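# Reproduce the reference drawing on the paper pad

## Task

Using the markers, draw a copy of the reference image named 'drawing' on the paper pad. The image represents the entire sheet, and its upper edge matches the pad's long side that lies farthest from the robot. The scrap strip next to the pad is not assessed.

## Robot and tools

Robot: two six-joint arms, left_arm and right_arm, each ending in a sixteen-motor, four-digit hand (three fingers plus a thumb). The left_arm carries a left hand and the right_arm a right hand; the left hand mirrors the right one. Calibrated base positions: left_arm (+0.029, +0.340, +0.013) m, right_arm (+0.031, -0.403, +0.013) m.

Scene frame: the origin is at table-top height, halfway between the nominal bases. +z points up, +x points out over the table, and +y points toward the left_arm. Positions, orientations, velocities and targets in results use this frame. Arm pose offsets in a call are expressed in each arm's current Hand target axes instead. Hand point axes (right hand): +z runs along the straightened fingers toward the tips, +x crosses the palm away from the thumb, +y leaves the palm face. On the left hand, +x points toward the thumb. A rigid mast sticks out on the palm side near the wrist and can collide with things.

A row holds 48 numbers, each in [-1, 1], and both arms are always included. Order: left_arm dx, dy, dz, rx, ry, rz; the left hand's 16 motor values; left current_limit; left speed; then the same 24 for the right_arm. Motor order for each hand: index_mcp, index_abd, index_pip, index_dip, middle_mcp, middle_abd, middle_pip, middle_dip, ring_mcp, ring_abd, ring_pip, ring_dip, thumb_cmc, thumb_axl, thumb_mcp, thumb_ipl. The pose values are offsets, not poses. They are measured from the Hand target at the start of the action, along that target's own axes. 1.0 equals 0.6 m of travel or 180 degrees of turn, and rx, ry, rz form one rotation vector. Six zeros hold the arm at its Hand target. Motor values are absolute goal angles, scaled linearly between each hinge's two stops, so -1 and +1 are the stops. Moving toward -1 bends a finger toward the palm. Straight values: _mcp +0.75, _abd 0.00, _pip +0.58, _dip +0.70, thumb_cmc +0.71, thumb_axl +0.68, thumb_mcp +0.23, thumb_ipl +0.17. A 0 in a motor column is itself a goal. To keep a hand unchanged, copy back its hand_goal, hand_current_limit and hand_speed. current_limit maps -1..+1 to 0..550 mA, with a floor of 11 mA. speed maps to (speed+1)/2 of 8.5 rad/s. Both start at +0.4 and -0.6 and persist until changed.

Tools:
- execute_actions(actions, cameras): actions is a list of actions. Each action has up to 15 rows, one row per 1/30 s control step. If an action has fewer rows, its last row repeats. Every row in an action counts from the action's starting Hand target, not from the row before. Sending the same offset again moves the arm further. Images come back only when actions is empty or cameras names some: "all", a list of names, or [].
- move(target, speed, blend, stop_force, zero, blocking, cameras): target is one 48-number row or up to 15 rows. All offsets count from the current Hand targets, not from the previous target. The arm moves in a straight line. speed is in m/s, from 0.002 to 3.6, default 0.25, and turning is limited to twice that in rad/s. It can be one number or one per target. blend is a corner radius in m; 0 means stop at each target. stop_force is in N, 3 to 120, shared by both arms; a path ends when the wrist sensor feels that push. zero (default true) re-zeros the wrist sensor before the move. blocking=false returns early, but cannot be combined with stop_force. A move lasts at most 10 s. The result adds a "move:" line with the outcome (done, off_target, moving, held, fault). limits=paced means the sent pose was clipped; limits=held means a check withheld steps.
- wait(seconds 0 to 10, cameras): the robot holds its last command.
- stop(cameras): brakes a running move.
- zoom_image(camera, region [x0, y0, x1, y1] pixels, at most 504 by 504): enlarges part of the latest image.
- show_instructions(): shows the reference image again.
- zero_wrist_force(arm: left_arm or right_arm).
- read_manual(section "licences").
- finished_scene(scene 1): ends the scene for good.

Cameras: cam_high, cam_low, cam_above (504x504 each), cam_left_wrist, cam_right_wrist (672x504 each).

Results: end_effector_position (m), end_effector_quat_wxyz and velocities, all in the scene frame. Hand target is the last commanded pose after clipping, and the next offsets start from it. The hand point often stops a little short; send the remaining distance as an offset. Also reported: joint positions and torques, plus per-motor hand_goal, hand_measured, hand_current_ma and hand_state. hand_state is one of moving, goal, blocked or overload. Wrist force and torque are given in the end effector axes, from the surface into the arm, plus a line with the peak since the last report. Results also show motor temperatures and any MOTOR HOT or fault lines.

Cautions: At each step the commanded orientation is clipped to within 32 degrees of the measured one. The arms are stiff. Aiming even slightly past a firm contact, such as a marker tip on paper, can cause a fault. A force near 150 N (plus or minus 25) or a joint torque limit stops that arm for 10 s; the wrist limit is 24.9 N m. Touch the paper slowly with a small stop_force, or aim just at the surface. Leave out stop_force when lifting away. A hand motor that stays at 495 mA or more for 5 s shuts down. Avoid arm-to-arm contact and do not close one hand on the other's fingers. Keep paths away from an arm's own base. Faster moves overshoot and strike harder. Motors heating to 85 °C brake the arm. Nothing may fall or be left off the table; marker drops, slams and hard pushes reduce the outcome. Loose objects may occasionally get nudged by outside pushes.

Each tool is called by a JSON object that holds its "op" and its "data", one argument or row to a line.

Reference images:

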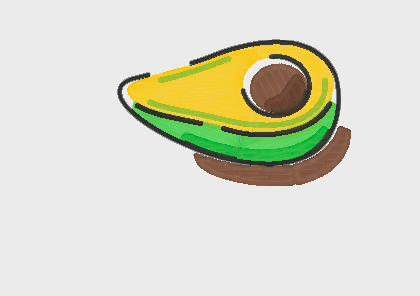

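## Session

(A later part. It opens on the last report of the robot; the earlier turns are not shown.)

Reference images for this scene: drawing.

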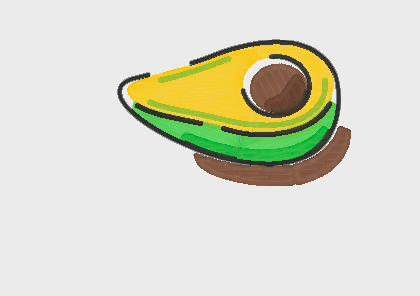

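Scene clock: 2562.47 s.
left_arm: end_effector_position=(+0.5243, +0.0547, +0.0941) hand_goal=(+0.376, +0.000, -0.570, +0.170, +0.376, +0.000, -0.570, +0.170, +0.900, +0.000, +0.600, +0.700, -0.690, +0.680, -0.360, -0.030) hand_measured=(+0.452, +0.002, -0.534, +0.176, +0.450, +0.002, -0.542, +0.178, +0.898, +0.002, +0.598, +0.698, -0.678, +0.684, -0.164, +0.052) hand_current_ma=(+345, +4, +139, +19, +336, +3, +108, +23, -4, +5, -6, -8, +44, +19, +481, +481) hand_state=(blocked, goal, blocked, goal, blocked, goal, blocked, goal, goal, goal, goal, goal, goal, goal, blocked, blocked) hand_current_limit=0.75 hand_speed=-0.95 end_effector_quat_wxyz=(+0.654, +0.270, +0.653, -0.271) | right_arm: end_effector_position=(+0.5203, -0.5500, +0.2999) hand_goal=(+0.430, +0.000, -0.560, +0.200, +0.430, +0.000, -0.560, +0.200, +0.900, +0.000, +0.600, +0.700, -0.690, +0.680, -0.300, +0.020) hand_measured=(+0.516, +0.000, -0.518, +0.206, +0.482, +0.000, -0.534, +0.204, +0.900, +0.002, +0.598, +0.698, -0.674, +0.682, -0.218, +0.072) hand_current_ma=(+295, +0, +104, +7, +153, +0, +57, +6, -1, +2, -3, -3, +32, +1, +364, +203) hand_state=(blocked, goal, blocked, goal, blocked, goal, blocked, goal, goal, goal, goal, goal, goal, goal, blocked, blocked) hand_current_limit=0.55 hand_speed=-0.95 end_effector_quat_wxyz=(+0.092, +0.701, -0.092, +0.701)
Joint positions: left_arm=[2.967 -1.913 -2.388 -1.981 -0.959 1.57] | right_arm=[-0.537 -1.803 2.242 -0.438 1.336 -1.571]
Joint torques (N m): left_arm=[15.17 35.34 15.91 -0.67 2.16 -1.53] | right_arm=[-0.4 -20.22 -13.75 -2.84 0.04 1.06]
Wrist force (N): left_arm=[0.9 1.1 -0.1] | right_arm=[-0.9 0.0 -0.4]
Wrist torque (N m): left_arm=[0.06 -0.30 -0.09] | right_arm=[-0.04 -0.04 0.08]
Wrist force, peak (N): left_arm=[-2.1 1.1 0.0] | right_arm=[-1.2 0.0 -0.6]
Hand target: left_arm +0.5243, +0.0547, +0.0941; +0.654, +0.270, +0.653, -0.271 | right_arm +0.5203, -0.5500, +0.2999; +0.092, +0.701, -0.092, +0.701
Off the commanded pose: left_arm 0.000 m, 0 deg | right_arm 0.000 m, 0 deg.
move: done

{"op": "move", "data": {
  "target": [
    [0.0117,0,0,0,0,0,0.375,0,-0.57,0.17,0.375,0,-0.57,0.17,0.9,0,0.6,0.7,-0.69,0.68,-0.36,-0.03,0.75,-0.95,0,0,0,0,0,0,0.43,0,-0.56,0.2,0.43,0,-0.56,0.2,0.9,0,0.6,0.7,-0.69,0.68,-0.3,0.02,0.55,-0.95],
    [0.0117,-0.0949,0.0604,0,0,0,0.375,0,-0.57,0.17,0.375,0,-0.57,0.17,0.9,0,0.6,0.7,-0.69,0.68,-0.36,-0.03,0.75,-0.95,0,0,0,0,0,0,0.43,0,-0.56,0.2,0.43,0,-0.56,0.2,0.9,0,0.6,0.7,-0.69,0.68,-0.3,0.02,0.55,-0.95],
    [0,-0.0949,0.0604,0,0,0,0.375,0,-0.57,0.17,0.375,0,-0.57,0.17,0.9,0,0.6,0.7,-0.69,0.68,-0.36,-0.03,0.75,-0.95,0,0,0,0,0,0,0.43,0,-0.56,0.2,0.43,0,-0.56,0.2,0.9,0,0.6,0.7,-0.69,0.68,-0.3,0.02,0.55,-0.95],
    [0,-0.2028,0.1131,0,0,0,0.375,0,-0.57,0.17,0.375,0,-0.57,0.17,0.9,0,0.6,0.7,-0.69,0.68,-0.36,-0.03,0.75,-0.95,0,0,0,0,0,0,0.43,0,-0.56,0.2,0.43,0,-0.56,0.2,0.9,0,0.6,0.7,-0.69,0.68,-0.3,0.02,0.55,-0.95],
    [0.0117,-0.2028,0.1131,0,0,0,0.375,0,-0.57,0.17,0.375,0,-0.57,0.17,0.9,0,0.6,0.7,-0.69,0.68,-0.36,-0.03,0.75,-0.95,0,0,0,0,0,0,0.43,0,-0.56,0.2,0.43,0,-0.56,0.2,0.9,0,0.6,0.7,-0.69,0.68,-0.3,0.02,0.55,-0.95],
    [0.0117,-0.229,0.0721,0,0,0,0.375,0,-0.57,0.17,0.375,0,-0.57,0.17,0.9,0,0.6,0.7,-0.69,0.68,-0.36,-0.03,0.75,-0.95,0,0,0,0,0,0,0.43,0,-0.56,0.2,0.43,0,-0.56,0.2,0.9,0,0.6,0.7,-0.69,0.68,-0.3,0.02,0.55,-0.95],
    [-0.05,-0.229,0.0721,0,0,0,0.375,0,-0.57,0.17,0.375,0,-0.57,0.17,0.9,0,0.6,0.7,-0.69,0.68,-0.36,-0.03,0.75,-0.95,0,0,0,0,0,0,0.43,0,-0.56,0.2,0.43,0,-0.56,0.2,0.9,0,0.6,0.7,-0.69,0.68,-0.3,0.02,0.55,-0.95]
  ],
  "speed": [0.03,0.04,0.06,0.12,0.03,0.04,0.08],
  "blend": [0,0,0.001,0.001,0,0,0]
}}

{"op": "move", "data": {
  "target": [-0.03,-0.08,-0.08,0,0,0,0.375,0,-0.57,0.17,0.375,0,-0.57,0.17,0.9,0,0.6,0.7,-0.69,0.68,-0.36,-0.03,0.75,-0.95,0,0,0,0,0,0,0.43,0,-0.56,0.2,0.43,0,-0.56,0.2,0.9,0,0.6,0.7,-0.69,0.68,-0.3,0.02,0.55,-0.95],
  "speed": 0.12,
  "cameras": ["cam_above"]
}}

{"op": "zoom_image", "data": {
  "camera": "cam_above",
  "region": [120, 370, 220, 430]
}}

{"op": "zoom_image", "data": {
  "camera": "cam_above",
  "region": [200, 380, 290, 470]
}}

Scene clock: 2609.77 s.
left_arm: end_effector_position=(+0.4577, -0.0730, +0.1241) hand_goal=(+0.376, +0.000, -0.570, +0.170, +0.376, +0.000, -0.570, +0.170, +0.900, +0.000, +0.600, +0.700, -0.690, +0.680, -0.360, -0.030) hand_measured=(+0.448, +0.002, -0.536, +0.174, +0.444, +0.002, -0.548, +0.170, +0.898, +0.002, +0.598, +0.698, -0.676, +0.686, -0.160, +0.052) hand_current_ma=(+326, +4, +131, +15, +303, +3, +77, +0, -4, +5, -6, -8, +48, +21, +481, +481) hand_state=(blocked, goal, blocked, goal, blocked, goal, blocked, goal, goal, goal, goal, goal, goal, goal, blocked, blocked) hand_current_limit=0.75 hand_speed=-0.95 end_effector_quat_wxyz=(+0.654, +0.271, +0.653, -0.271) | right_arm: end_effector_position=(+0.5203, -0.5500, +0.2999) hand_goal=(+0.430, +0.000, -0.560, +0.200, +0.430, +0.000, -0.560, +0.200, +0.900, +0.000, +0.600, +0.700, -0.690, +0.680, -0.300, +0.020) hand_measured=(+0.516, +0.000, -0.518, +0.206, +0.482, +0.000, -0.534, +0.204, +0.900, +0.002, +0.598, +0.698, -0.674, +0.682, -0.218, +0.072) hand_current_ma=(+295, +0, +104, +7, +153, +0, +57, +6, -1, +2, -3, -3, +32, +1, +364, +203) hand_state=(blocked, goal, blocked, goal, blocked, goal, blocked, goal, goal, goal, goal, goal, goal, goal, blocked, blocked) hand_current_limit=0.55 hand_speed=-0.95 end_effector_quat_wxyz=(+0.092, +0.701, -0.092, +0.701)
Joint positions: left_arm=[2.52 -1.901 -2.246 -2.135 -1.406 1.571] | right_arm=[-0.537 -1.803 2.242 -0.438 1.336 -1.571]
Joint torques (N m): left_arm=[-8.88 39.17 19.21 -0.36 -2.23 1.9] | right_arm=[-0.09 -20.46 -13.82 -2.73 0.23 1.19]
Wrist force (N): left_arm=[1.0 1.3 -0.2] | right_arm=[-1.1 -0.1 -0.7]
Wrist torque (N m): left_arm=[0.12 -0.31 -0.14] | right_arm=[-0.02 0.00 0.06]
Wrist force, peak (N): left_arm=[0.7 2.2 -0.3] | right_arm=[-1.4 -0.1 -1.0]
Hand target: left_arm +0.4577, -0.0730, +0.1241; +0.654, +0.270, +0.653, -0.271 | right_arm +0.5203, -0.5500, +0.2999; +0.092, +0.701, -0.092, +0.701
Off the commanded pose: left_arm 0.000 m, 0 deg | right_arm 0.000 m, 0 deg.
move: done

Scene clock: 2610.83 s.
left_arm: end_effector_position=(+0.3899, -0.0730, +0.1420) hand_goal=(+0.376, +0.000, -0.570, +0.170, +0.376, +0.000, -0.570, +0.170, +0.900, +0.000, +0.600, +0.700, -0.690, +0.680, -0.360, -0.030) hand_measured=(+0.448, +0.002, -0.536, +0.174, +0.444, +0.002, -0.548, +0.170, +0.898, +0.002, +0.598, +0.698, -0.676, +0.686, -0.160, +0.052) hand_current_ma=(+326, +4, +129, +15, +303, +3, +77, +0, -4, +5, -6, -8, +48, +21, +481, +481) hand_state=(blocked, goal, blocked, goal, blocked, goal, blocked, goal, goal, goal, goal, goal, goal, goal, blocked, blocked) hand_current_limit=0.75 hand_speed=-0.95 end_effector_quat_wxyz=(+0.654, +0.270, +0.653, -0.271) | right_arm: end_effector_position=(+0.5203, -0.5500, +0.2999) hand_goal=(+0.430, +0.000, -0.560, +0.200, +0.430, +0.000, -0.560, +0.200, +0.900, +0.000, +0.600, +0.700, -0.690, +0.680, -0.300, +0.020) hand_measured=(+0.516, +0.000, -0.518, +0.206, +0.482, +0.000, -0.534, +0.204, +0.900, +0.002, +0.598, +0.698, -0.674, +0.682, -0.218, +0.072) hand_current_ma=(+295, +0, +104, +7, +153, +0, +57, +6, -1, +2, -3, -3, +32, +1, +364, +203) hand_state=(blocked, goal, blocked, goal, blocked, goal, blocked, goal, goal, goal, goal, goal, goal, goal, blocked, blocked) hand_current_limit=0.55 hand_speed=-0.95 end_effector_quat_wxyz=(+0.092, +0.701, -0.092, +0.701)
Joint positions: left_arm=[2.39 -1.794 -2.327 -2.161 -1.536 1.571] | right_arm=[-0.537 -1.803 2.242 -0.438 1.336 -1.571]
Joint torques (N m): left_arm=[-12.67 32.86 5.86 -0.21 -2.43 2.58] | right_arm=[-0.58 -20.32 -13.78 -2.7 0.27 1.16]
Wrist force (N): left_arm=[0.8 1.3 -0.1] | right_arm=[-1.1 -0.1 -0.7]
Wrist torque (N m): left_arm=[0.10 -0.27 -0.14] | right_arm=[-0.03 -0.01 0.07]
Wrist force, peak (N): left_arm=[1.2 2.1 0.3] | right_arm=[-1.3 -0.1 -0.5]
Hand target: left_arm +0.3898, -0.0730, +0.1420; +0.654, +0.270, +0.653, -0.271 | right_arm +0.5203, -0.5500, +0.2999; +0.092, +0.701, -0.092, +0.701
Off the commanded pose: left_arm 0.000 m, 0 deg | right_arm 0.000 m, 0 deg.
move: done
Images, in order (width x height): cam_above 504x504.

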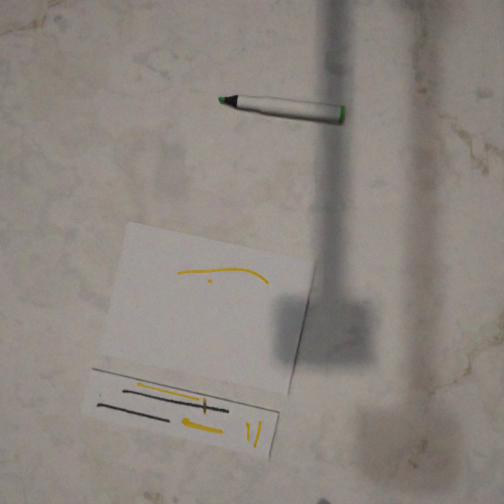

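Scaled by 5.040 from the camera's 504x504 image, which has a finer 720x720 frame.

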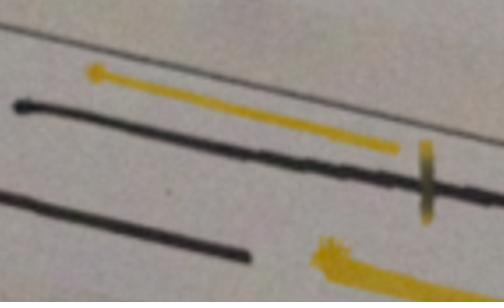

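Scaled by 5.600 from the camera's 504x504 image, which has a finer 720x720 frame.

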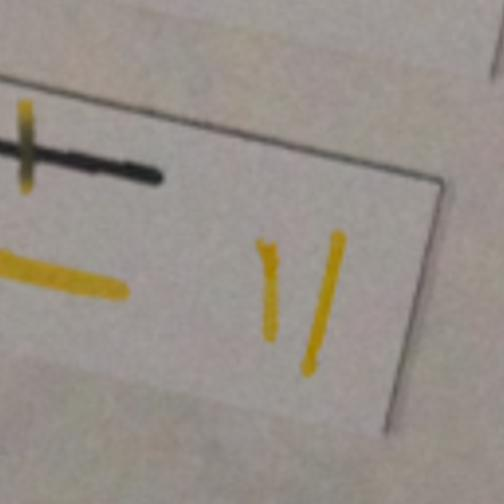

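{"op": "execute_actions", "data": {
  "actions": [],
  "cameras": ["cam_above"]
}}

Scene clock: 2678.77 s.
left_arm: end_effector_position=(+0.3898, -0.0730, +0.1420) hand_goal=(+0.376, +0.000, -0.570, +0.170, +0.376, +0.000, -0.570, +0.170, +0.900, +0.000, +0.600, +0.700, -0.690, +0.680, -0.360, -0.030) hand_measured=(+0.448, +0.002, -0.536, +0.174, +0.444, +0.002, -0.548, +0.170, +0.898, +0.002, +0.598, +0.698, -0.676, +0.686, -0.160, +0.052) hand_current_ma=(+326, +4, +129, +15, +303, +3, +77, +0, -4, +5, -6, -8, +48, +21, +481, +481) hand_state=(blocked, goal, blocked, goal, blocked, goal, blocked, goal, goal, goal, goal, goal, goal, goal, blocked, blocked) hand_current_limit=0.75 hand_speed=-0.95 end_effector_quat_wxyz=(+0.654, +0.270, +0.653, -0.271) | right_arm: end_effector_position=(+0.5203, -0.5500, +0.2999) hand_goal=(+0.430, +0.000, -0.560, +0.200, +0.430, +0.000, -0.560, +0.200, +0.900, +0.000, +0.600, +0.700, -0.690, +0.680, -0.300, +0.020) hand_measured=(+0.516, +0.000, -0.518, +0.206, +0.482, +0.000, -0.534, +0.204, +0.900, +0.002, +0.598, +0.698, -0.674, +0.682, -0.218, +0.072) hand_current_ma=(+295, +0, +104, +7, +153, +0, +57, +6, -1, +2, -3, -3, +32, +1, +364, +203) hand_state=(blocked, goal, blocked, goal, blocked, goal, blocked, goal, goal, goal, goal, goal, goal, goal, blocked, blocked) hand_current_limit=0.55 hand_speed=-0.95 end_effector_quat_wxyz=(+0.092, +0.701, -0.092, +0.701)
Joint positions: left_arm=[2.39 -1.794 -2.328 -2.161 -1.536 1.571] | right_arm=[-0.537 -1.803 2.242 -0.438 1.336 -1.571]
Joint velocities: within noise
Joint torques (N m): left_arm=[-12.38 33.93 6.18 -0.18 -2.42 1.84] | right_arm=[-0.44 -20.62 -13.21 -2.8 0.25 1.15]
Motor temperatures (°C): left_arm=[30 32 30 36 39 40] | right_arm=[32 32 29 34 40 37]
Wrist force (N): left_arm=[0.7 1.0 -0.1] | right_arm=[-1.0 -0.4 -0.4]
Wrist torque (N m): left_arm=[0.06 -0.26 -0.14] | right_arm=[-0.09 -0.04 0.07]
Wrist force, peak (N): left_arm=[1.2 1.3 0.1] | right_arm=[-1.3 -0.4 -0.7]
Hand target: left_arm +0.3898, -0.0730, +0.1420; +0.654, +0.270, +0.653, -0.271 | right_arm +0.5203, -0.5500, +0.2999; +0.092, +0.701, -0.092, +0.701
Off the commanded pose: left_arm 0.000 m, 0 deg | right_arm 0.000 m, 0 deg.
Images, in order (width x height): cam_above 504x504.

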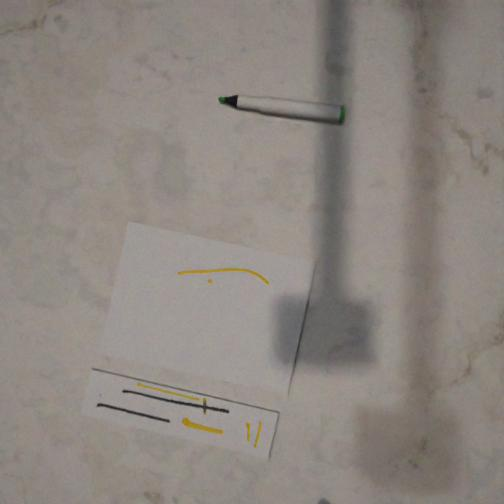

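{"op": "move", "data": {
  "target": [0.07,0.40399,0.19987,0,0,0,0.375,0,-0.57,0.17,0.375,0,-0.57,0.17,0.9,0,0.6,0.7,-0.69,0.68,-0.36,-0.03,0.75,-0.95,0,0,0,0,0,0,0.43,0,-0.56,0.2,0.43,0,-0.56,0.2,0.9,0,0.6,0.7,-0.69,0.68,-0.3,0.02,0.55,-0.95],
  "speed": 0.25
}}

{"op": "move", "data": {
  "target": [
    [0.0217,0,0,0,0,0,0.375,0,-0.57,0.17,0.375,0,-0.57,0.17,0.9,0,0.6,0.7,-0.69,0.68,-0.36,-0.03,0.75,-0.95,0,0,0,0,0,0,0.43,0,-0.56,0.2,0.43,0,-0.56,0.2,0.9,0,0.6,0.7,-0.69,0.68,-0.3,0.02,0.55,-0.95],
    [0.0217,-0.00046,0.00535,0,0,0,0.375,0,-0.57,0.17,0.375,0,-0.57,0.17,0.9,0,0.6,0.7,-0.69,0.68,-0.36,-0.03,0.75,-0.95,0,0,0,0,0,0,0.43,0,-0.56,0.2,0.43,0,-0.56,0.2,0.9,0,0.6,0.7,-0.69,0.68,-0.3,0.02,0.55,-0.95],
    [0.0217,-0.00392,0.0122,0,0,0,0.375,0,-0.57,0.17,0.375,0,-0.57,0.17,0.9,0,0.6,0.7,-0.69,0.68,-0.36,-0.03,0.75,-0.95,0,0,0,0,0,0,0.43,0,-0.56,0.2,0.43,0,-0.56,0.2,0.9,0,0.6,0.7,-0.69,0.68,-0.3,0.02,0.55,-0.95],
    [0.0217,-0.009,0.01811,0,0,0,0.375,0,-0.57,0.17,0.375,0,-0.57,0.17,0.9,0,0.6,0.7,-0.69,0.68,-0.36,-0.03,0.75,-0.95,0,0,0,0,0,0,0.43,0,-0.56,0.2,0.43,0,-0.56,0.2,0.9,0,0.6,0.7,-0.69,0.68,-0.3,0.02,0.55,-0.95],
    [0.0217,-0.02077,0.03204,0,0,0,0.375,0,-0.57,0.17,0.375,0,-0.57,0.17,0.9,0,0.6,0.7,-0.69,0.68,-0.36,-0.03,0.75,-0.95,0,0,0,0,0,0,0.43,0,-0.56,0.2,0.43,0,-0.56,0.2,0.9,0,0.6,0.7,-0.69,0.68,-0.3,0.02,0.55,-0.95],
    [0.0217,-0.03301,0.04678,0,0,0,0.375,0,-0.57,0.17,0.375,0,-0.57,0.17,0.9,0,0.6,0.7,-0.69,0.68,-0.36,-0.03,0.75,-0.95,0,0,0,0,0,0,0.43,0,-0.56,0.2,0.43,0,-0.56,0.2,0.9,0,0.6,0.7,-0.69,0.68,-0.3,0.02,0.55,-0.95],
    [0.0217,-0.03947,0.05664,0,0,0,0.375,0,-0.57,0.17,0.375,0,-0.57,0.17,0.9,0,0.6,0.7,-0.69,0.68,-0.36,-0.03,0.75,-0.95,0,0,0,0,0,0,0.43,0,-0.56,0.2,0.43,0,-0.56,0.2,0.9,0,0.6,0.7,-0.69,0.68,-0.3,0.02,0.55,-0.95],
    [0.0217,-0.05355,0.07312,0,0,0,0.375,0,-0.57,0.17,0.375,0,-0.57,0.17,0.9,0,0.6,0.7,-0.69,0.68,-0.36,-0.03,0.75,-0.95,0,0,0,0,0,0,0.43,0,-0.56,0.2,0.43,0,-0.56,0.2,0.9,0,0.6,0.7,-0.69,0.68,-0.3,0.02,0.55,-0.95],
    [0.0217,-0.0674,0.08844,0,0,0,0.375,0,-0.57,0.17,0.375,0,-0.57,0.17,0.9,0,0.6,0.7,-0.69,0.68,-0.36,-0.03,0.75,-0.95,0,0,0,0,0,0,0.43,0,-0.56,0.2,0.43,0,-0.56,0.2,0.9,0,0.6,0.7,-0.69,0.68,-0.3,0.02,0.55,-0.95],
    [0.0217,-0.0824,0.1005,0,0,0,0.375,0,-0.57,0.17,0.375,0,-0.57,0.17,0.9,0,0.6,0.7,-0.69,0.68,-0.36,-0.03,0.75,-0.95,0,0,0,0,0,0,0.43,0,-0.56,0.2,0.43,0,-0.56,0.2,0.9,0,0.6,0.7,-0.69,0.68,-0.3,0.02,0.55,-0.95],
    [0.0217,-0.09879,0.10744,0,0,0,0.375,0,-0.57,0.17,0.375,0,-0.57,0.17,0.9,0,0.6,0.7,-0.69,0.68,-0.36,-0.03,0.75,-0.95,0,0,0,0,0,0,0.43,0,-0.56,0.2,0.43,0,-0.56,0.2,0.9,0,0.6,0.7,-0.69,0.68,-0.3,0.02,0.55,-0.95],
    [0.0217,-0.11449,0.10938,0,0,0,0.375,0,-0.57,0.17,0.375,0,-0.57,0.17,0.9,0,0.6,0.7,-0.69,0.68,-0.36,-0.03,0.75,-0.95,0,0,0,0,0,0,0.43,0,-0.56,0.2,0.43,0,-0.56,0.2,0.9,0,0.6,0.7,-0.69,0.68,-0.3,0.02,0.55,-0.95],
    [0.0217,-0.128,0.10633,0,0,0,0.375,0,-0.57,0.17,0.375,0,-0.57,0.17,0.9,0,0.6,0.7,-0.69,0.68,-0.36,-0.03,0.75,-0.95,0,0,0,0,0,0,0.43,0,-0.56,0.2,0.43,0,-0.56,0.2,0.9,0,0.6,0.7,-0.69,0.68,-0.3,0.02,0.55,-0.95],
    [0,-0.128,0.10633,0,0,0,0.375,0,-0.57,0.17,0.375,0,-0.57,0.17,0.9,0,0.6,0.7,-0.69,0.68,-0.36,-0.03,0.75,-0.95,0,0,0,0,0,0,0.43,0,-0.56,0.2,0.43,0,-0.56,0.2,0.9,0,0.6,0.7,-0.69,0.68,-0.3,0.02,0.55,-0.95]
  ],
  "speed": 0.04,
  "blend": [0,0.001,0.001,0.001,0.001,0.001,0.001,0.001,0.001,0.001,0.001,0.001,0,0]
}}

Scene clock: 2751.00 s.
left_arm: end_effector_position=(+0.6460, +0.0136, +0.1003) hand_goal=(+0.376, +0.000, -0.570, +0.170, +0.376, +0.000, -0.570, +0.170, +0.900, +0.000, +0.600, +0.700, -0.690, +0.680, -0.360, -0.030) hand_measured=(+0.448, +0.002, -0.536, +0.174, +0.444, +0.002, -0.548, +0.170, +0.898, +0.002, +0.598, +0.698, -0.676, +0.686, -0.160, +0.052) hand_current_ma=(+326, +4, +128, +14, +303, +3, +77, +0, -3, +5, -6, -8, +48, +21, +481, +481) hand_state=(blocked, goal, blocked, goal, blocked, goal, blocked, goal, goal, goal, goal, goal, goal, goal, blocked, blocked) hand_current_limit=0.75 hand_speed=-0.95 end_effector_quat_wxyz=(+0.654, +0.270, +0.653, -0.271) | right_arm: end_effector_position=(+0.5203, -0.5500, +0.2999) hand_goal=(+0.430, +0.000, -0.560, +0.200, +0.430, +0.000, -0.560, +0.200, +0.900, +0.000, +0.600, +0.700, -0.690, +0.680, -0.300, +0.020) hand_measured=(+0.516, +0.000, -0.518, +0.206, +0.482, +0.000, -0.534, +0.204, +0.900, +0.002, +0.598, +0.698, -0.674, +0.682, -0.218, +0.072) hand_current_ma=(+295, +0, +104, +7, +153, +0, +57, +6, -1, +2, -3, -3, +32, +1, +364, +203) hand_state=(blocked, goal, blocked, goal, blocked, goal, blocked, goal, goal, goal, goal, goal, goal, goal, blocked, blocked) hand_current_limit=0.55 hand_speed=-0.95 end_effector_quat_wxyz=(+0.092, +0.701, -0.092, +0.701)
Joint positions: left_arm=[2.922 -2.087 -2.02 -2.175 -1.004 1.57] | right_arm=[-0.537 -1.803 2.242 -0.438 1.336 -1.571]
Joint torques (N m): left_arm=[16.4 30.15 19.37 -0.46 2.39 2.62] | right_arm=[0.05 -20.73 -13.14 -2.72 0.38 1.03]
Wrist force (N): left_arm=[1.3 1.3 -0.2] | right_arm=[-1.1 0.0 -0.7]
Wrist torque (N m): left_arm=[0.10 -0.32 -0.09] | right_arm=[0.00 0.00 0.07]
Wrist force, peak (N): left_arm=[1.4 3.2 0.5] | right_arm=[-1.3 0.1 -0.9]
Hand target: left_arm +0.6461, +0.0136, +0.1003; +0.654, +0.270, +0.653, -0.271 | right_arm +0.5203, -0.5500, +0.2999; +0.092, +0.701, -0.092, +0.701
Off the commanded pose: left_arm 0.000 m, 0 deg | right_arm 0.000 m, 0 deg.
move: done

Scene clock: 2755.30 s.
left_arm: end_effector_position=(+0.6369, -0.0858, +0.1003) hand_goal=(+0.376, +0.000, -0.570, +0.170, +0.376, +0.000, -0.570, +0.170, +0.900, +0.000, +0.600, +0.700, -0.690, +0.680, -0.360, -0.030) hand_measured=(+0.436, +0.002, -0.542, +0.174, +0.444, +0.002, -0.554, +0.168, +0.898, +0.002, +0.598, +0.698, -0.678, +0.684, -0.154, +0.052) hand_current_ma=(+264, +4, +106, +11, +303, +3, +55, -5, -3, +5, -6, -8, +40, +15, +481, +481) hand_state=(blocked, goal, blocked, goal, blocked, goal, goal, goal, goal, goal, goal, goal, goal, goal, blocked, blocked) hand_current_limit=0.75 hand_speed=-0.95 end_effector_quat_wxyz=(+0.654, +0.270, +0.653, -0.271) | right_arm: end_effector_position=(+0.5203, -0.5500, +0.2999) hand_goal=(+0.430, +0.000, -0.560, +0.200, +0.430, +0.000, -0.560, +0.200, +0.900, +0.000, +0.600, +0.700, -0.690, +0.680, -0.300, +0.020) hand_measured=(+0.516, +0.000, -0.518, +0.206, +0.482, +0.000, -0.534, +0.204, +0.900, +0.002, +0.598, +0.698, -0.674, +0.682, -0.218, +0.072) hand_current_ma=(+295, +0, +104, +7, +153, +0, +57, +6, -1, +2, -3, -3, +32, +1, +364, +203) hand_state=(blocked, goal, blocked, goal, blocked, goal, blocked, goal, goal, goal, goal, goal, goal, goal, blocked, blocked) hand_current_limit=0.55 hand_speed=-0.95 end_effector_quat_wxyz=(+0.092, +0.701, -0.092, +0.701)
Joint positions: left_arm=[2.71 -2.165 -1.867 -2.249 -1.216 1.571] | right_arm=[-0.537 -1.803 2.242 -0.438 1.336 -1.571]
Joint torques (N m): left_arm=[-11.66 50.52 20.49 -0.28 -2.48 1.75] | right_arm=[-0.65 -20.88 -13.4 -2.76 0.35 1.07]
Wrist force (N): left_arm=[1.1 1.3 -0.1] | right_arm=[-0.7 -0.1 -0.3]
Wrist torque (N m): left_arm=[0.11 -0.32 -0.11] | right_arm=[-0.05 -0.07 0.10]
Wrist force, peak (N): left_arm=[-1.5 1.8 0.2] | right_arm=[-1.2 -0.3 -0.8]
Hand target: left_arm +0.6369, -0.0858, +0.1004; +0.654, +0.270, +0.653, -0.271 | right_arm +0.5203, -0.5500, +0.2999; +0.092, +0.701, -0.092, +0.701
Off the commanded pose: left_arm 0.000 m, 0 deg | right_arm 0.000 m, 0 deg.
move: done

{"op": "move", "data": {
  "target": [-0.07,-0.2841,-0.2507,0,0,0,0.375,0,-0.57,0.17,0.375,0,-0.57,0.17,0.9,0,0.6,0.7,-0.69,0.68,-0.36,-0.03,0.75,-0.95,0,0,0,0,0,0,0.43,0,-0.56,0.2,0.43,0,-0.56,0.2,0.9,0,0.6,0.7,-0.69,0.68,-0.3,0.02,0.55,-0.95],
  "speed": 0.3,
  "cameras": ["cam_above"]
}}

{"op": "zoom_image", "data": {
  "camera": "cam_above",
  "region": [120, 215, 300, 350]
}}

Scene clock: 2762.80 s.
left_arm: end_effector_position=(+0.4100, -0.1000, +0.1421) hand_goal=(+0.376, +0.000, -0.570, +0.170, +0.376, +0.000, -0.570, +0.170, +0.900, +0.000, +0.600, +0.700, -0.690, +0.680, -0.360, -0.030) hand_measured=(+0.436, +0.002, -0.542, +0.174, +0.444, +0.002, -0.554, +0.168, +0.900, +0.002, +0.598, +0.698, -0.678, +0.684, -0.154, +0.052) hand_current_ma=(+264, +4, +106, +10, +303, +3, +55, -5, -2, +5, -6, -8, +40, +15, +481, +481) hand_state=(blocked, goal, blocked, goal, blocked, goal, goal, goal, goal, goal, goal, goal, goal, goal, blocked, blocked) hand_current_limit=0.75 hand_speed=-0.95 end_effector_quat_wxyz=(+0.654, +0.270, +0.653, -0.271) | right_arm: end_effector_position=(+0.5203, -0.5500, +0.2999) hand_goal=(+0.430, +0.000, -0.560, +0.200, +0.430, +0.000, -0.560, +0.200, +0.900, +0.000, +0.600, +0.700, -0.690, +0.680, -0.300, +0.020) hand_measured=(+0.516, +0.000, -0.518, +0.206, +0.482, +0.000, -0.534, +0.204, +0.900, +0.002, +0.598, +0.698, -0.674, +0.682, -0.218, +0.072) hand_current_ma=(+295, +0, +104, +7, +153, +0, +57, +6, -1, +2, -3, -3, +32, +1, +364, +203) hand_state=(blocked, goal, blocked, goal, blocked, goal, blocked, goal, goal, goal, goal, goal, goal, goal, blocked, blocked) hand_current_limit=0.55 hand_speed=-0.95 end_effector_quat_wxyz=(+0.092, +0.701, -0.092, +0.701)
Joint positions: left_arm=[2.373 -1.856 -2.235 -2.191 -1.553 1.571] | right_arm=[-0.537 -1.803 2.242 -0.438 1.336 -1.571]
Joint torques (N m): left_arm=[-12.45 37.64 6 -0.22 -2.43 2.71] | right_arm=[-0.01 -19.83 -13.5 -2.68 0.48 1.22]
Wrist force (N): left_arm=[0.9 1.1 0.0] | right_arm=[-0.7 0.0 -0.5]
Wrist torque (N m): left_arm=[0.05 -0.29 -0.16] | right_arm=[-0.03 -0.06 0.09]
Wrist force, peak (N): left_arm=[1.4 2.9 0.8] | right_arm=[-1.3 -0.1 -0.9]
Hand target: left_arm +0.4099, -0.1000, +0.1421; +0.654, +0.270, +0.653, -0.271 | right_arm +0.5203, -0.5500, +0.2999; +0.092, +0.701, -0.092, +0.701
Off the commanded pose: left_arm 0.000 m, 0 deg | right_arm 0.000 m, 0 deg.
move: done
Images, in order (width x height): cam_above 504x504.

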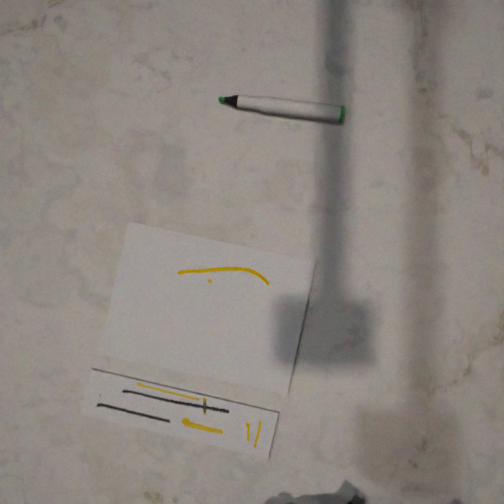

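Scaled by 2.800 from the camera's 504x504 image, which has a finer 720x720 frame.

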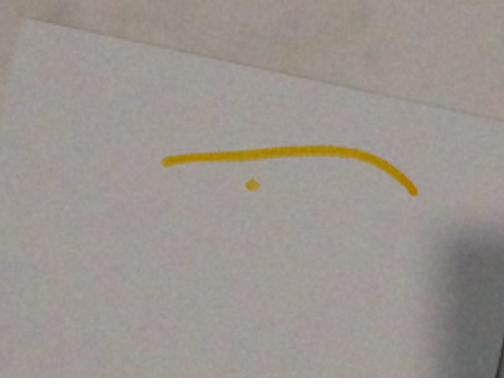

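{"op": "zoom_image", "data": {
  "camera": "cam_above",
  "region": [170, 250, 230, 295]
}}

{"op": "zoom_image", "data": {
  "camera": "cam_above",
  "region": [220, 250, 280, 295]
}}

Scaled by 8.400 from the camera's 504x504 image, which has a finer 720x720 frame.

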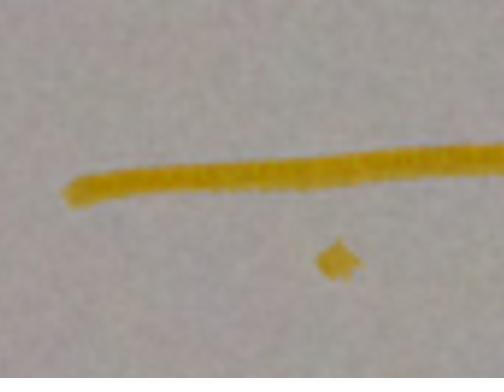

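Scaled by 8.400 from the camera's 504x504 image, which has a finer 720x720 frame.

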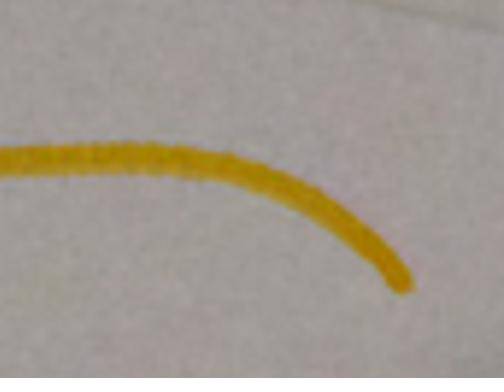

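{"op": "move", "data": {
  "target": [0.07,0.31355,0.25366,0,0,0,0.375,0,-0.57,0.17,0.375,0,-0.57,0.17,0.9,0,0.6,0.7,-0.69,0.68,-0.36,-0.03,0.75,-0.95,0,0,0,0,0,0,0.43,0,-0.56,0.2,0.43,0,-0.56,0.2,0.9,0,0.6,0.7,-0.69,0.68,-0.3,0.02,0.55,-0.95],
  "speed": 0.3
}}

{"op": "move", "data": {
  "target": [
    [0.0217,0,0,0,0,0,0.375,0,-0.57,0.17,0.375,0,-0.57,0.17,0.9,0,0.6,0.7,-0.69,0.68,-0.36,-0.03,0.75,-0.95,0,0,0,0,0,0,0.43,0,-0.56,0.2,0.43,0,-0.56,0.2,0.9,0,0.6,0.7,-0.69,0.68,-0.3,0.02,0.55,-0.95],
    [0.0217,-0.01593,0.0016,0,0,0,0.375,0,-0.57,0.17,0.375,0,-0.57,0.17,0.9,0,0.6,0.7,-0.69,0.68,-0.36,-0.03,0.75,-0.95,0,0,0,0,0,0,0.43,0,-0.56,0.2,0.43,0,-0.56,0.2,0.9,0,0.6,0.7,-0.69,0.68,-0.3,0.02,0.55,-0.95],
    [0.0217,-0.02955,-0.00238,0,0,0,0.375,0,-0.57,0.17,0.375,0,-0.57,0.17,0.9,0,0.6,0.7,-0.69,0.68,-0.36,-0.03,0.75,-0.95,0,0,0,0,0,0,0.43,0,-0.56,0.2,0.43,0,-0.56,0.2,0.9,0,0.6,0.7,-0.69,0.68,-0.3,0.02,0.55,-0.95],
    [0.0217,-0.0411,-0.01078,0,0,0,0.375,0,-0.57,0.17,0.375,0,-0.57,0.17,0.9,0,0.6,0.7,-0.69,0.68,-0.36,-0.03,0.75,-0.95,0,0,0,0,0,0,0.43,0,-0.56,0.2,0.43,0,-0.56,0.2,0.9,0,0.6,0.7,-0.69,0.68,-0.3,0.02,0.55,-0.95],
    [0.0217,-0.04698,-0.01893,0,0,0,0.375,0,-0.57,0.17,0.375,0,-0.57,0.17,0.9,0,0.6,0.7,-0.69,0.68,-0.36,-0.03,0.75,-0.95,0,0,0,0,0,0,0.43,0,-0.56,0.2,0.43,0,-0.56,0.2,0.9,0,0.6,0.7,-0.69,0.68,-0.3,0.02,0.55,-0.95],
    [0.0217,-0.04595,-0.02566,0,0,0,0.375,0,-0.57,0.17,0.375,0,-0.57,0.17,0.9,0,0.6,0.7,-0.69,0.68,-0.36,-0.03,0.75,-0.95,0,0,0,0,0,0,0.43,0,-0.56,0.2,0.43,0,-0.56,0.2,0.9,0,0.6,0.7,-0.69,0.68,-0.3,0.02,0.55,-0.95],
    [0.0217,-0.04479,-0.03299,0,0,0,0.375,0,-0.57,0.17,0.375,0,-0.57,0.17,0.9,0,0.6,0.7,-0.69,0.68,-0.36,-0.03,0.75,-0.95,0,0,0,0,0,0,0.43,0,-0.56,0.2,0.43,0,-0.56,0.2,0.9,0,0.6,0.7,-0.69,0.68,-0.3,0.02,0.55,-0.95],
    [0.0217,-0.04122,-0.04646,0,0,0,0.375,0,-0.57,0.17,0.375,0,-0.57,0.17,0.9,0,0.6,0.7,-0.69,0.68,-0.36,-0.03,0.75,-0.95,0,0,0,0,0,0,0.43,0,-0.56,0.2,0.43,0,-0.56,0.2,0.9,0,0.6,0.7,-0.69,0.68,-0.3,0.02,0.55,-0.95],
    [0.0217,-0.03302,-0.059,0,0,0,0.375,0,-0.57,0.17,0.375,0,-0.57,0.17,0.9,0,0.6,0.7,-0.69,0.68,-0.36,-0.03,0.75,-0.95,0,0,0,0,0,0,0.43,0,-0.56,0.2,0.43,0,-0.56,0.2,0.9,0,0.6,0.7,-0.69,0.68,-0.3,0.02,0.55,-0.95],
    [0.0217,-0.01825,-0.07292,0,0,0,0.375,0,-0.57,0.17,0.375,0,-0.57,0.17,0.9,0,0.6,0.7,-0.69,0.68,-0.36,-0.03,0.75,-0.95,0,0,0,0,0,0,0.43,0,-0.56,0.2,0.43,0,-0.56,0.2,0.9,0,0.6,0.7,-0.69,0.68,-0.3,0.02,0.55,-0.95],
    [0.0217,-0.00082,-0.08358,0,0,0,0.375,0,-0.57,0.17,0.375,0,-0.57,0.17,0.9,0,0.6,0.7,-0.69,0.68,-0.36,-0.03,0.75,-0.95,0,0,0,0,0,0,0.43,0,-0.56,0.2,0.43,0,-0.56,0.2,0.9,0,0.6,0.7,-0.69,0.68,-0.3,0.02,0.55,-0.95],
    [0.0217,0.01742,-0.09075,0,0,0,0.375,0,-0.57,0.17,0.375,0,-0.57,0.17,0.9,0,0.6,0.7,-0.69,0.68,-0.36,-0.03,0.75,-0.95,0,0,0,0,0,0,0.43,0,-0.56,0.2,0.43,0,-0.56,0.2,0.9,0,0.6,0.7,-0.69,0.68,-0.3,0.02,0.55,-0.95],
    [0.0217,0.03311,-0.09722,0,0,0,0.375,0,-0.57,0.17,0.375,0,-0.57,0.17,0.9,0,0.6,0.7,-0.69,0.68,-0.36,-0.03,0.75,-0.95,0,0,0,0,0,0,0.43,0,-0.56,0.2,0.43,0,-0.56,0.2,0.9,0,0.6,0.7,-0.69,0.68,-0.3,0.02,0.55,-0.95],
    [0,0.03311,-0.09722,0,0,0,0.375,0,-0.57,0.17,0.375,0,-0.57,0.17,0.9,0,0.6,0.7,-0.69,0.68,-0.36,-0.03,0.75,-0.95,0,0,0,0,0,0,0.43,0,-0.56,0.2,0.43,0,-0.56,0.2,0.9,0,0.6,0.7,-0.69,0.68,-0.3,0.02,0.55,-0.95]
  ],
  "speed": 0.04,
  "blend": [0,0.001,0.001,0.001,0.001,0.001,0.001,0.001,0.001,0.001,0.001,0.001,0,0]
}}

{"op": "move", "data": {
  "target": [
    [0.0217,0,0,0,0,0,0.375,0,-0.57,0.17,0.375,0,-0.57,0.17,0.9,0,0.6,0.7,-0.69,0.68,-0.36,-0.03,0.75,-0.95,0,0,0,0,0,0,0.43,0,-0.56,0.2,0.43,0,-0.56,0.2,0.9,0,0.6,0.7,-0.69,0.68,-0.3,0.02,0.55,-0.95],
    [0.0217,0.02493,-0.01064,0,0,0,0.375,0,-0.57,0.17,0.375,0,-0.57,0.17,0.9,0,0.6,0.7,-0.69,0.68,-0.36,-0.03,0.75,-0.95,0,0,0,0,0,0,0.43,0,-0.56,0.2,0.43,0,-0.56,0.2,0.9,0,0.6,0.7,-0.69,0.68,-0.3,0.02,0.55,-0.95],
    [0.0217,0.04121,-0.01549,0,0,0,0.375,0,-0.57,0.17,0.375,0,-0.57,0.17,0.9,0,0.6,0.7,-0.69,0.68,-0.36,-0.03,0.75,-0.95,0,0,0,0,0,0,0.43,0,-0.56,0.2,0.43,0,-0.56,0.2,0.9,0,0.6,0.7,-0.69,0.68,-0.3,0.02,0.55,-0.95],
    [0.0217,0.05367,-0.01779,0,0,0,0.375,0,-0.57,0.17,0.375,0,-0.57,0.17,0.9,0,0.6,0.7,-0.69,0.68,-0.36,-0.03,0.75,-0.95,0,0,0,0,0,0,0.43,0,-0.56,0.2,0.43,0,-0.56,0.2,0.9,0,0.6,0.7,-0.69,0.68,-0.3,0.02,0.55,-0.95],
    [0.0217,0.06037,-0.01673,0,0,0,0.375,0,-0.57,0.17,0.375,0,-0.57,0.17,0.9,0,0.6,0.7,-0.69,0.68,-0.36,-0.03,0.75,-0.95,0,0,0,0,0,0,0.43,0,-0.56,0.2,0.43,0,-0.56,0.2,0.9,0,0.6,0.7,-0.69,0.68,-0.3,0.02,0.55,-0.95],
    [0.0217,0.06487,-0.0137,0,0,0,0.375,0,-0.57,0.17,0.375,0,-0.57,0.17,0.9,0,0.6,0.7,-0.69,0.68,-0.36,-0.03,0.75,-0.95,0,0,0,0,0,0,0.43,0,-0.56,0.2,0.43,0,-0.56,0.2,0.9,0,0.6,0.7,-0.69,0.68,-0.3,0.02,0.55,-0.95],
    [0.0217,0.06591,-0.00835,0,0,0,0.375,0,-0.57,0.17,0.375,0,-0.57,0.17,0.9,0,0.6,0.7,-0.69,0.68,-0.36,-0.03,0.75,-0.95,0,0,0,0,0,0,0.43,0,-0.56,0.2,0.43,0,-0.56,0.2,0.9,0,0.6,0.7,-0.69,0.68,-0.3,0.02,0.55,-0.95],
    [0,0.06591,-0.00835,0,0,0,0.375,0,-0.57,0.17,0.375,0,-0.57,0.17,0.9,0,0.6,0.7,-0.69,0.68,-0.36,-0.03,0.75,-0.95,0,0,0,0,0,0,0.43,0,-0.56,0.2,0.43,0,-0.56,0.2,0.9,0,0.6,0.7,-0.69,0.68,-0.3,0.02,0.55,-0.95]
  ],
  "speed": 0.04,
  "blend": [0,0.001,0.001,0.001,0.001,0.001,0,0]
}}

Scene clock: 2875.57 s.
left_arm: end_effector_position=(+0.6506, -0.0746, +0.1004) hand_goal=(+0.376, +0.000, -0.570, +0.170, +0.376, +0.000, -0.570, +0.170, +0.900, +0.000, +0.600, +0.700, -0.690, +0.680, -0.360, -0.030) hand_measured=(+0.436, +0.002, -0.542, +0.174, +0.444, +0.002, -0.554, +0.168, +0.900, +0.002, +0.598, +0.698, -0.678, +0.684, -0.154, +0.052) hand_current_ma=(+264, +4, +106, +9, +303, +3, +55, -5, -2, +5, -6, -8, +40, +15, +481, +481) hand_state=(blocked, goal, blocked, goal, blocked, goal, goal, goal, goal, goal, goal, goal, goal, goal, blocked, blocked) hand_current_limit=0.75 hand_speed=-0.95 end_effector_quat_wxyz=(+0.654, +0.270, +0.653, -0.271) | right_arm: end_effector_position=(+0.5203, -0.5500, +0.2999) hand_goal=(+0.430, +0.000, -0.560, +0.200, +0.430, +0.000, -0.560, +0.200, +0.900, +0.000, +0.600, +0.700, -0.690, +0.680, -0.300, +0.020) hand_measured=(+0.516, +0.000, -0.518, +0.206, +0.482, +0.000, -0.534, +0.204, +0.900, +0.002, +0.598, +0.698, -0.674, +0.682, -0.218, +0.072) hand_current_ma=(+295, +0, +104, +7, +153, +0, +57, +6, -1, +2, -3, -3, +32, +1, +364, +203) hand_state=(blocked, goal, blocked, goal, blocked, goal, blocked, goal, goal, goal, goal, goal, goal, goal, blocked, blocked) hand_current_limit=0.55 hand_speed=-0.95 end_effector_quat_wxyz=(+0.092, +0.701, -0.092, +0.701)
Joint positions: left_arm=[2.742 -2.171 -1.856 -2.255 -1.184 1.571] | right_arm=[-0.537 -1.803 2.242 -0.438 1.336 -1.571]
Joint torques (N m): left_arm=[15.33 35.42 20.41 -0.32 2.33 2.51] | right_arm=[0.09 -20.27 -13.58 -2.73 0.58 1.23]
Wrist force (N): left_arm=[1.0 1.3 0.1] | right_arm=[-0.8 -0.1 -0.7]
Wrist torque (N m): left_arm=[0.08 -0.29 -0.08] | right_arm=[-0.01 -0.04 0.09]
Wrist force, peak (N): left_arm=[1.1 2.8 0.9] | right_arm=[-1.2 0.2 -0.9]
Hand target: left_arm +0.6506, -0.0746, +0.1004; +0.654, +0.270, +0.653, -0.271 | right_arm +0.5203, -0.5500, +0.2999; +0.092, +0.701, -0.092, +0.701
Off the commanded pose: left_arm 0.000 m, 0 deg | right_arm 0.000 m, 0 deg.
move: done

Scene clock: 2879.83 s.
left_arm: end_effector_position=(+0.6234, -0.0193, +0.1003) hand_goal=(+0.376, +0.000, -0.570, +0.170, +0.376, +0.000, -0.570, +0.170, +0.900, +0.000, +0.600, +0.700, -0.690, +0.680, -0.360, -0.030) hand_measured=(+0.436, +0.002, -0.542, +0.172, +0.436, +0.002, -0.558, +0.168, +0.900, +0.002, +0.598, +0.698, -0.678, +0.684, -0.152, +0.052) hand_current_ma=(+264, +4, +106, +4, +267, +3, +40, -6, -2, +5, -6, -8, +46, +19, +481, +481) hand_state=(blocked, goal, blocked, goal, blocked, goal, goal, goal, goal, goal, goal, goal, goal, goal, blocked, blocked) hand_current_limit=0.75 hand_speed=-0.95 end_effector_quat_wxyz=(+0.654, +0.270, +0.653, -0.271) | right_arm: end_effector_position=(+0.5203, -0.5500, +0.2999) hand_goal=(+0.430, +0.000, -0.560, +0.200, +0.430, +0.000, -0.560, +0.200, +0.900, +0.000, +0.600, +0.700, -0.690, +0.680, -0.300, +0.020) hand_measured=(+0.516, +0.000, -0.518, +0.206, +0.482, +0.000, -0.534, +0.204, +0.900, +0.002, +0.598, +0.698, -0.674, +0.682, -0.218, +0.072) hand_current_ma=(+295, +0, +104, +7, +153, +0, +57, +6, -1, +2, -3, -3, +32, +1, +364, +203) hand_state=(blocked, goal, blocked, goal, blocked, goal, blocked, goal, goal, goal, goal, goal, goal, goal, blocked, blocked) hand_current_limit=0.55 hand_speed=-0.95 end_effector_quat_wxyz=(+0.092, +0.701, -0.092, +0.701)
Joint positions: left_arm=[2.835 -2.085 -2.025 -2.172 -1.091 1.57] | right_arm=[-0.537 -1.803 2.242 -0.438 1.336 -1.571]
Joint torques (N m): left_arm=[15.02 47.01 19.29 -0.43 2.49 -1.21] | right_arm=[-0.31 -20.62 -13.53 -2.6 0.54 1.14]
Wrist force (N): left_arm=[1.2 1.1 -0.2] | right_arm=[-0.9 -0.2 -0.7]
Wrist torque (N m): left_arm=[0.07 -0.33 -0.12] | right_arm=[-0.03 -0.03 0.07]
Wrist force, peak (N): left_arm=[-1.5 1.7 0.1] | right_arm=[-1.3 -0.4 -0.6]
Hand target: left_arm +0.6234, -0.0193, +0.1003; +0.654, +0.270, +0.653, -0.271 | right_arm +0.5203, -0.5500, +0.2999; +0.092, +0.701, -0.092, +0.701
Off the commanded pose: left_arm 0.000 m, 0 deg | right_arm 0.000 m, 0 deg.
move: done

Scene clock: 2882.57 s.
left_arm: end_effector_position=(+0.6478, +0.0122, +0.1003) hand_goal=(+0.376, +0.000, -0.570, +0.170, +0.376, +0.000, -0.570, +0.170, +0.900, +0.000, +0.600, +0.700, -0.690, +0.680, -0.360, -0.030) hand_measured=(+0.436, +0.002, -0.556, +0.168, +0.436, +0.002, -0.556, +0.170, +0.900, +0.002, +0.598, +0.698, -0.678, +0.684, -0.152, +0.052) hand_current_ma=(+264, +4, +50, -3, +267, +3, +52, +0, -2, +5, -6, -8, +46, +18, +481, +481) hand_state=(blocked, goal, goal, goal, blocked, goal, goal, goal, goal, goal, goal, goal, goal, goal, blocked, blocked) hand_current_limit=0.75 hand_speed=-0.95 end_effector_quat_wxyz=(+0.654, +0.270, +0.653, -0.271) | right_arm: end_effector_position=(+0.5203, -0.5500, +0.2999) hand_goal=(+0.430, +0.000, -0.560, +0.200, +0.430, +0.000, -0.560, +0.200, +0.900, +0.000, +0.600, +0.700, -0.690, +0.680, -0.300, +0.020) hand_measured=(+0.516, +0.000, -0.518, +0.206, +0.482, +0.000, -0.534, +0.204, +0.900, +0.002, +0.598, +0.698, -0.674, +0.682, -0.218, +0.072) hand_current_ma=(+295, +0, +104, +7, +153, +0, +57, +6, -1, +2, -3, -3, +32, +1, +364, +203) hand_state=(blocked, goal, blocked, goal, blocked, goal, blocked, goal, goal, goal, goal, goal, goal, goal, blocked, blocked) hand_current_limit=0.55 hand_speed=-0.95 end_effector_quat_wxyz=(+0.092, +0.701, -0.092, +0.701)
Joint positions: left_arm=[2.919 -2.091 -2.013 -2.178 -1.006 1.57] | right_arm=[-0.537 -1.803 2.242 -0.438 1.336 -1.571]
Joint torques (N m): left_arm=[-11.74 47.15 19.74 -0.27 -2.39 -0.81] | right_arm=[-0.01 -20.3 -13.36 -2.64 0.64 1.23]
Wrist force (N): left_arm=[1.5 1.1 -0.1] | right_arm=[-1.1 -0.1 -0.7]
Wrist torque (N m): left_arm=[0.08 -0.36 -0.06] | right_arm=[-0.03 -0.01 0.06]
Wrist force, peak (N): left_arm=[1.3 1.5 -0.3] | right_arm=[-1.1 -0.2 -0.8]
Hand target: left_arm +0.6478, +0.0122, +0.1003; +0.654, +0.270, +0.653, -0.271 | right_arm +0.5203, -0.5500, +0.2999; +0.092, +0.701, -0.092, +0.701
Off the commanded pose: left_arm 0.000 m, 0 deg | right_arm 0.000 m, 0 deg.
move: done

{"op": "move", "data": {
  "target": [-0.07,-0.41248,-0.14802,0,0,0,0.375,0,-0.57,0.17,0.375,0,-0.57,0.17,0.9,0,0.6,0.7,-0.69,0.68,-0.36,-0.03,0.75,-0.95,0,0,0,0,0,0,0.43,0,-0.56,0.2,0.43,0,-0.56,0.2,0.9,0,0.6,0.7,-0.69,0.68,-0.3,0.02,0.55,-0.95],
  "speed": 0.3,
  "cameras": ["cam_above"]
}}

{"op": "zoom_image", "data": {
  "camera": "cam_above",
  "region": [160, 250, 230, 310]
}}

{"op": "zoom_image", "data": {
  "camera": "cam_above",
  "region": [210, 255, 280, 315]
}}

Scene clock: 2892.40 s.
left_arm: end_effector_position=(+0.4100, -0.0999, +0.1421) hand_goal=(+0.376, +0.000, -0.570, +0.170, +0.376, +0.000, -0.570, +0.170, +0.900, +0.000, +0.600, +0.700, -0.690, +0.680, -0.360, -0.030) hand_measured=(+0.436, +0.002, -0.556, +0.168, +0.436, +0.002, -0.556, +0.170, +0.900, +0.002, +0.598, +0.698, -0.678, +0.684, -0.152, +0.052) hand_current_ma=(+264, +4, +50, -3, +267, +3, +52, +0, -1, +5, -6, -8, +46, +18, +481, +481) hand_state=(blocked, goal, goal, goal, blocked, goal, goal, goal, goal, goal, goal, goal, goal, goal, blocked, blocked) hand_current_limit=0.75 hand_speed=-0.95 end_effector_quat_wxyz=(+0.654, +0.270, +0.653, -0.271) | right_arm: end_effector_position=(+0.5203, -0.5500, +0.2999) hand_goal=(+0.430, +0.000, -0.560, +0.200, +0.430, +0.000, -0.560, +0.200, +0.900, +0.000, +0.600, +0.700, -0.690, +0.680, -0.300, +0.020) hand_measured=(+0.516, +0.000, -0.518, +0.206, +0.482, +0.000, -0.534, +0.204, +0.900, +0.002, +0.598, +0.698, -0.674, +0.682, -0.218, +0.072) hand_current_ma=(+295, +0, +104, +7, +153, +0, +57, +6, -1, +2, -3, -3, +32, +1, +364, +203) hand_state=(blocked, goal, blocked, goal, blocked, goal, blocked, goal, goal, goal, goal, goal, goal, goal, blocked, blocked) hand_current_limit=0.55 hand_speed=-0.95 end_effector_quat_wxyz=(+0.092, +0.701, -0.092, +0.701)
Joint positions: left_arm=[2.373 -1.856 -2.235 -2.191 -1.553 1.571] | right_arm=[-0.537 -1.803 2.242 -0.438 1.336 -1.571]
Joint torques (N m): left_arm=[-13.01 37.18 19.68 -0.17 -2.45 2.59] | right_arm=[0.26 -20.42 -13.05 -2.6 0.64 1.25]
Wrist force (N): left_arm=[0.8 1.3 0.0] | right_arm=[-0.8 -0.3 -0.5]
Wrist torque (N m): left_arm=[0.07 -0.28 -0.16] | right_arm=[-0.06 -0.06 0.10]
Wrist force, peak (N): left_arm=[1.5 3.2 0.2] | right_arm=[-1.4 0.3 -0.7]
Hand target: left_arm +0.4100, -0.1000, +0.1421; +0.654, +0.270, +0.653, -0.271 | right_arm +0.5203, -0.5500, +0.2999; +0.092, +0.701, -0.092, +0.701
Off the commanded pose: left_arm 0.000 m, 0 deg | right_arm 0.000 m, 0 deg.
move: done
Images, in order (width x height): cam_above 504x504.

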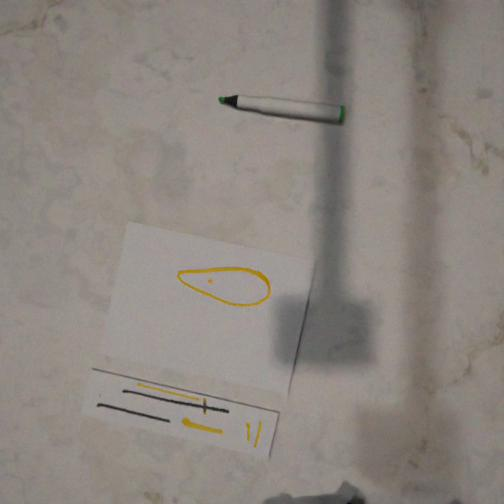

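Scaled by 7.200 from the camera's 504x504 image, which has a finer 720x720 frame.

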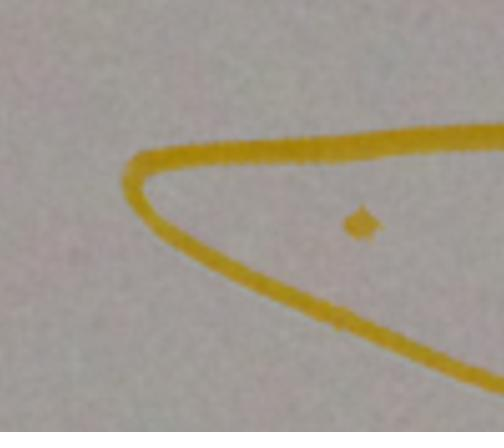

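Scaled by 7.200 from the camera's 504x504 image, which has a finer 720x720 frame.

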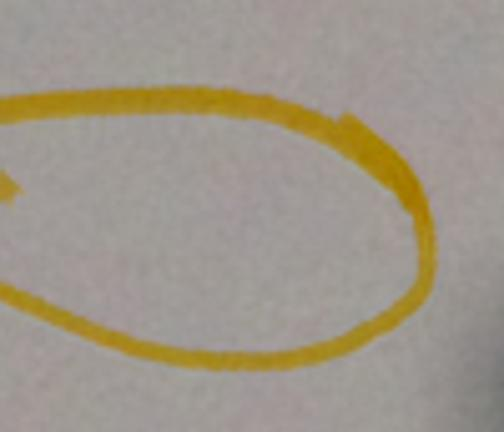

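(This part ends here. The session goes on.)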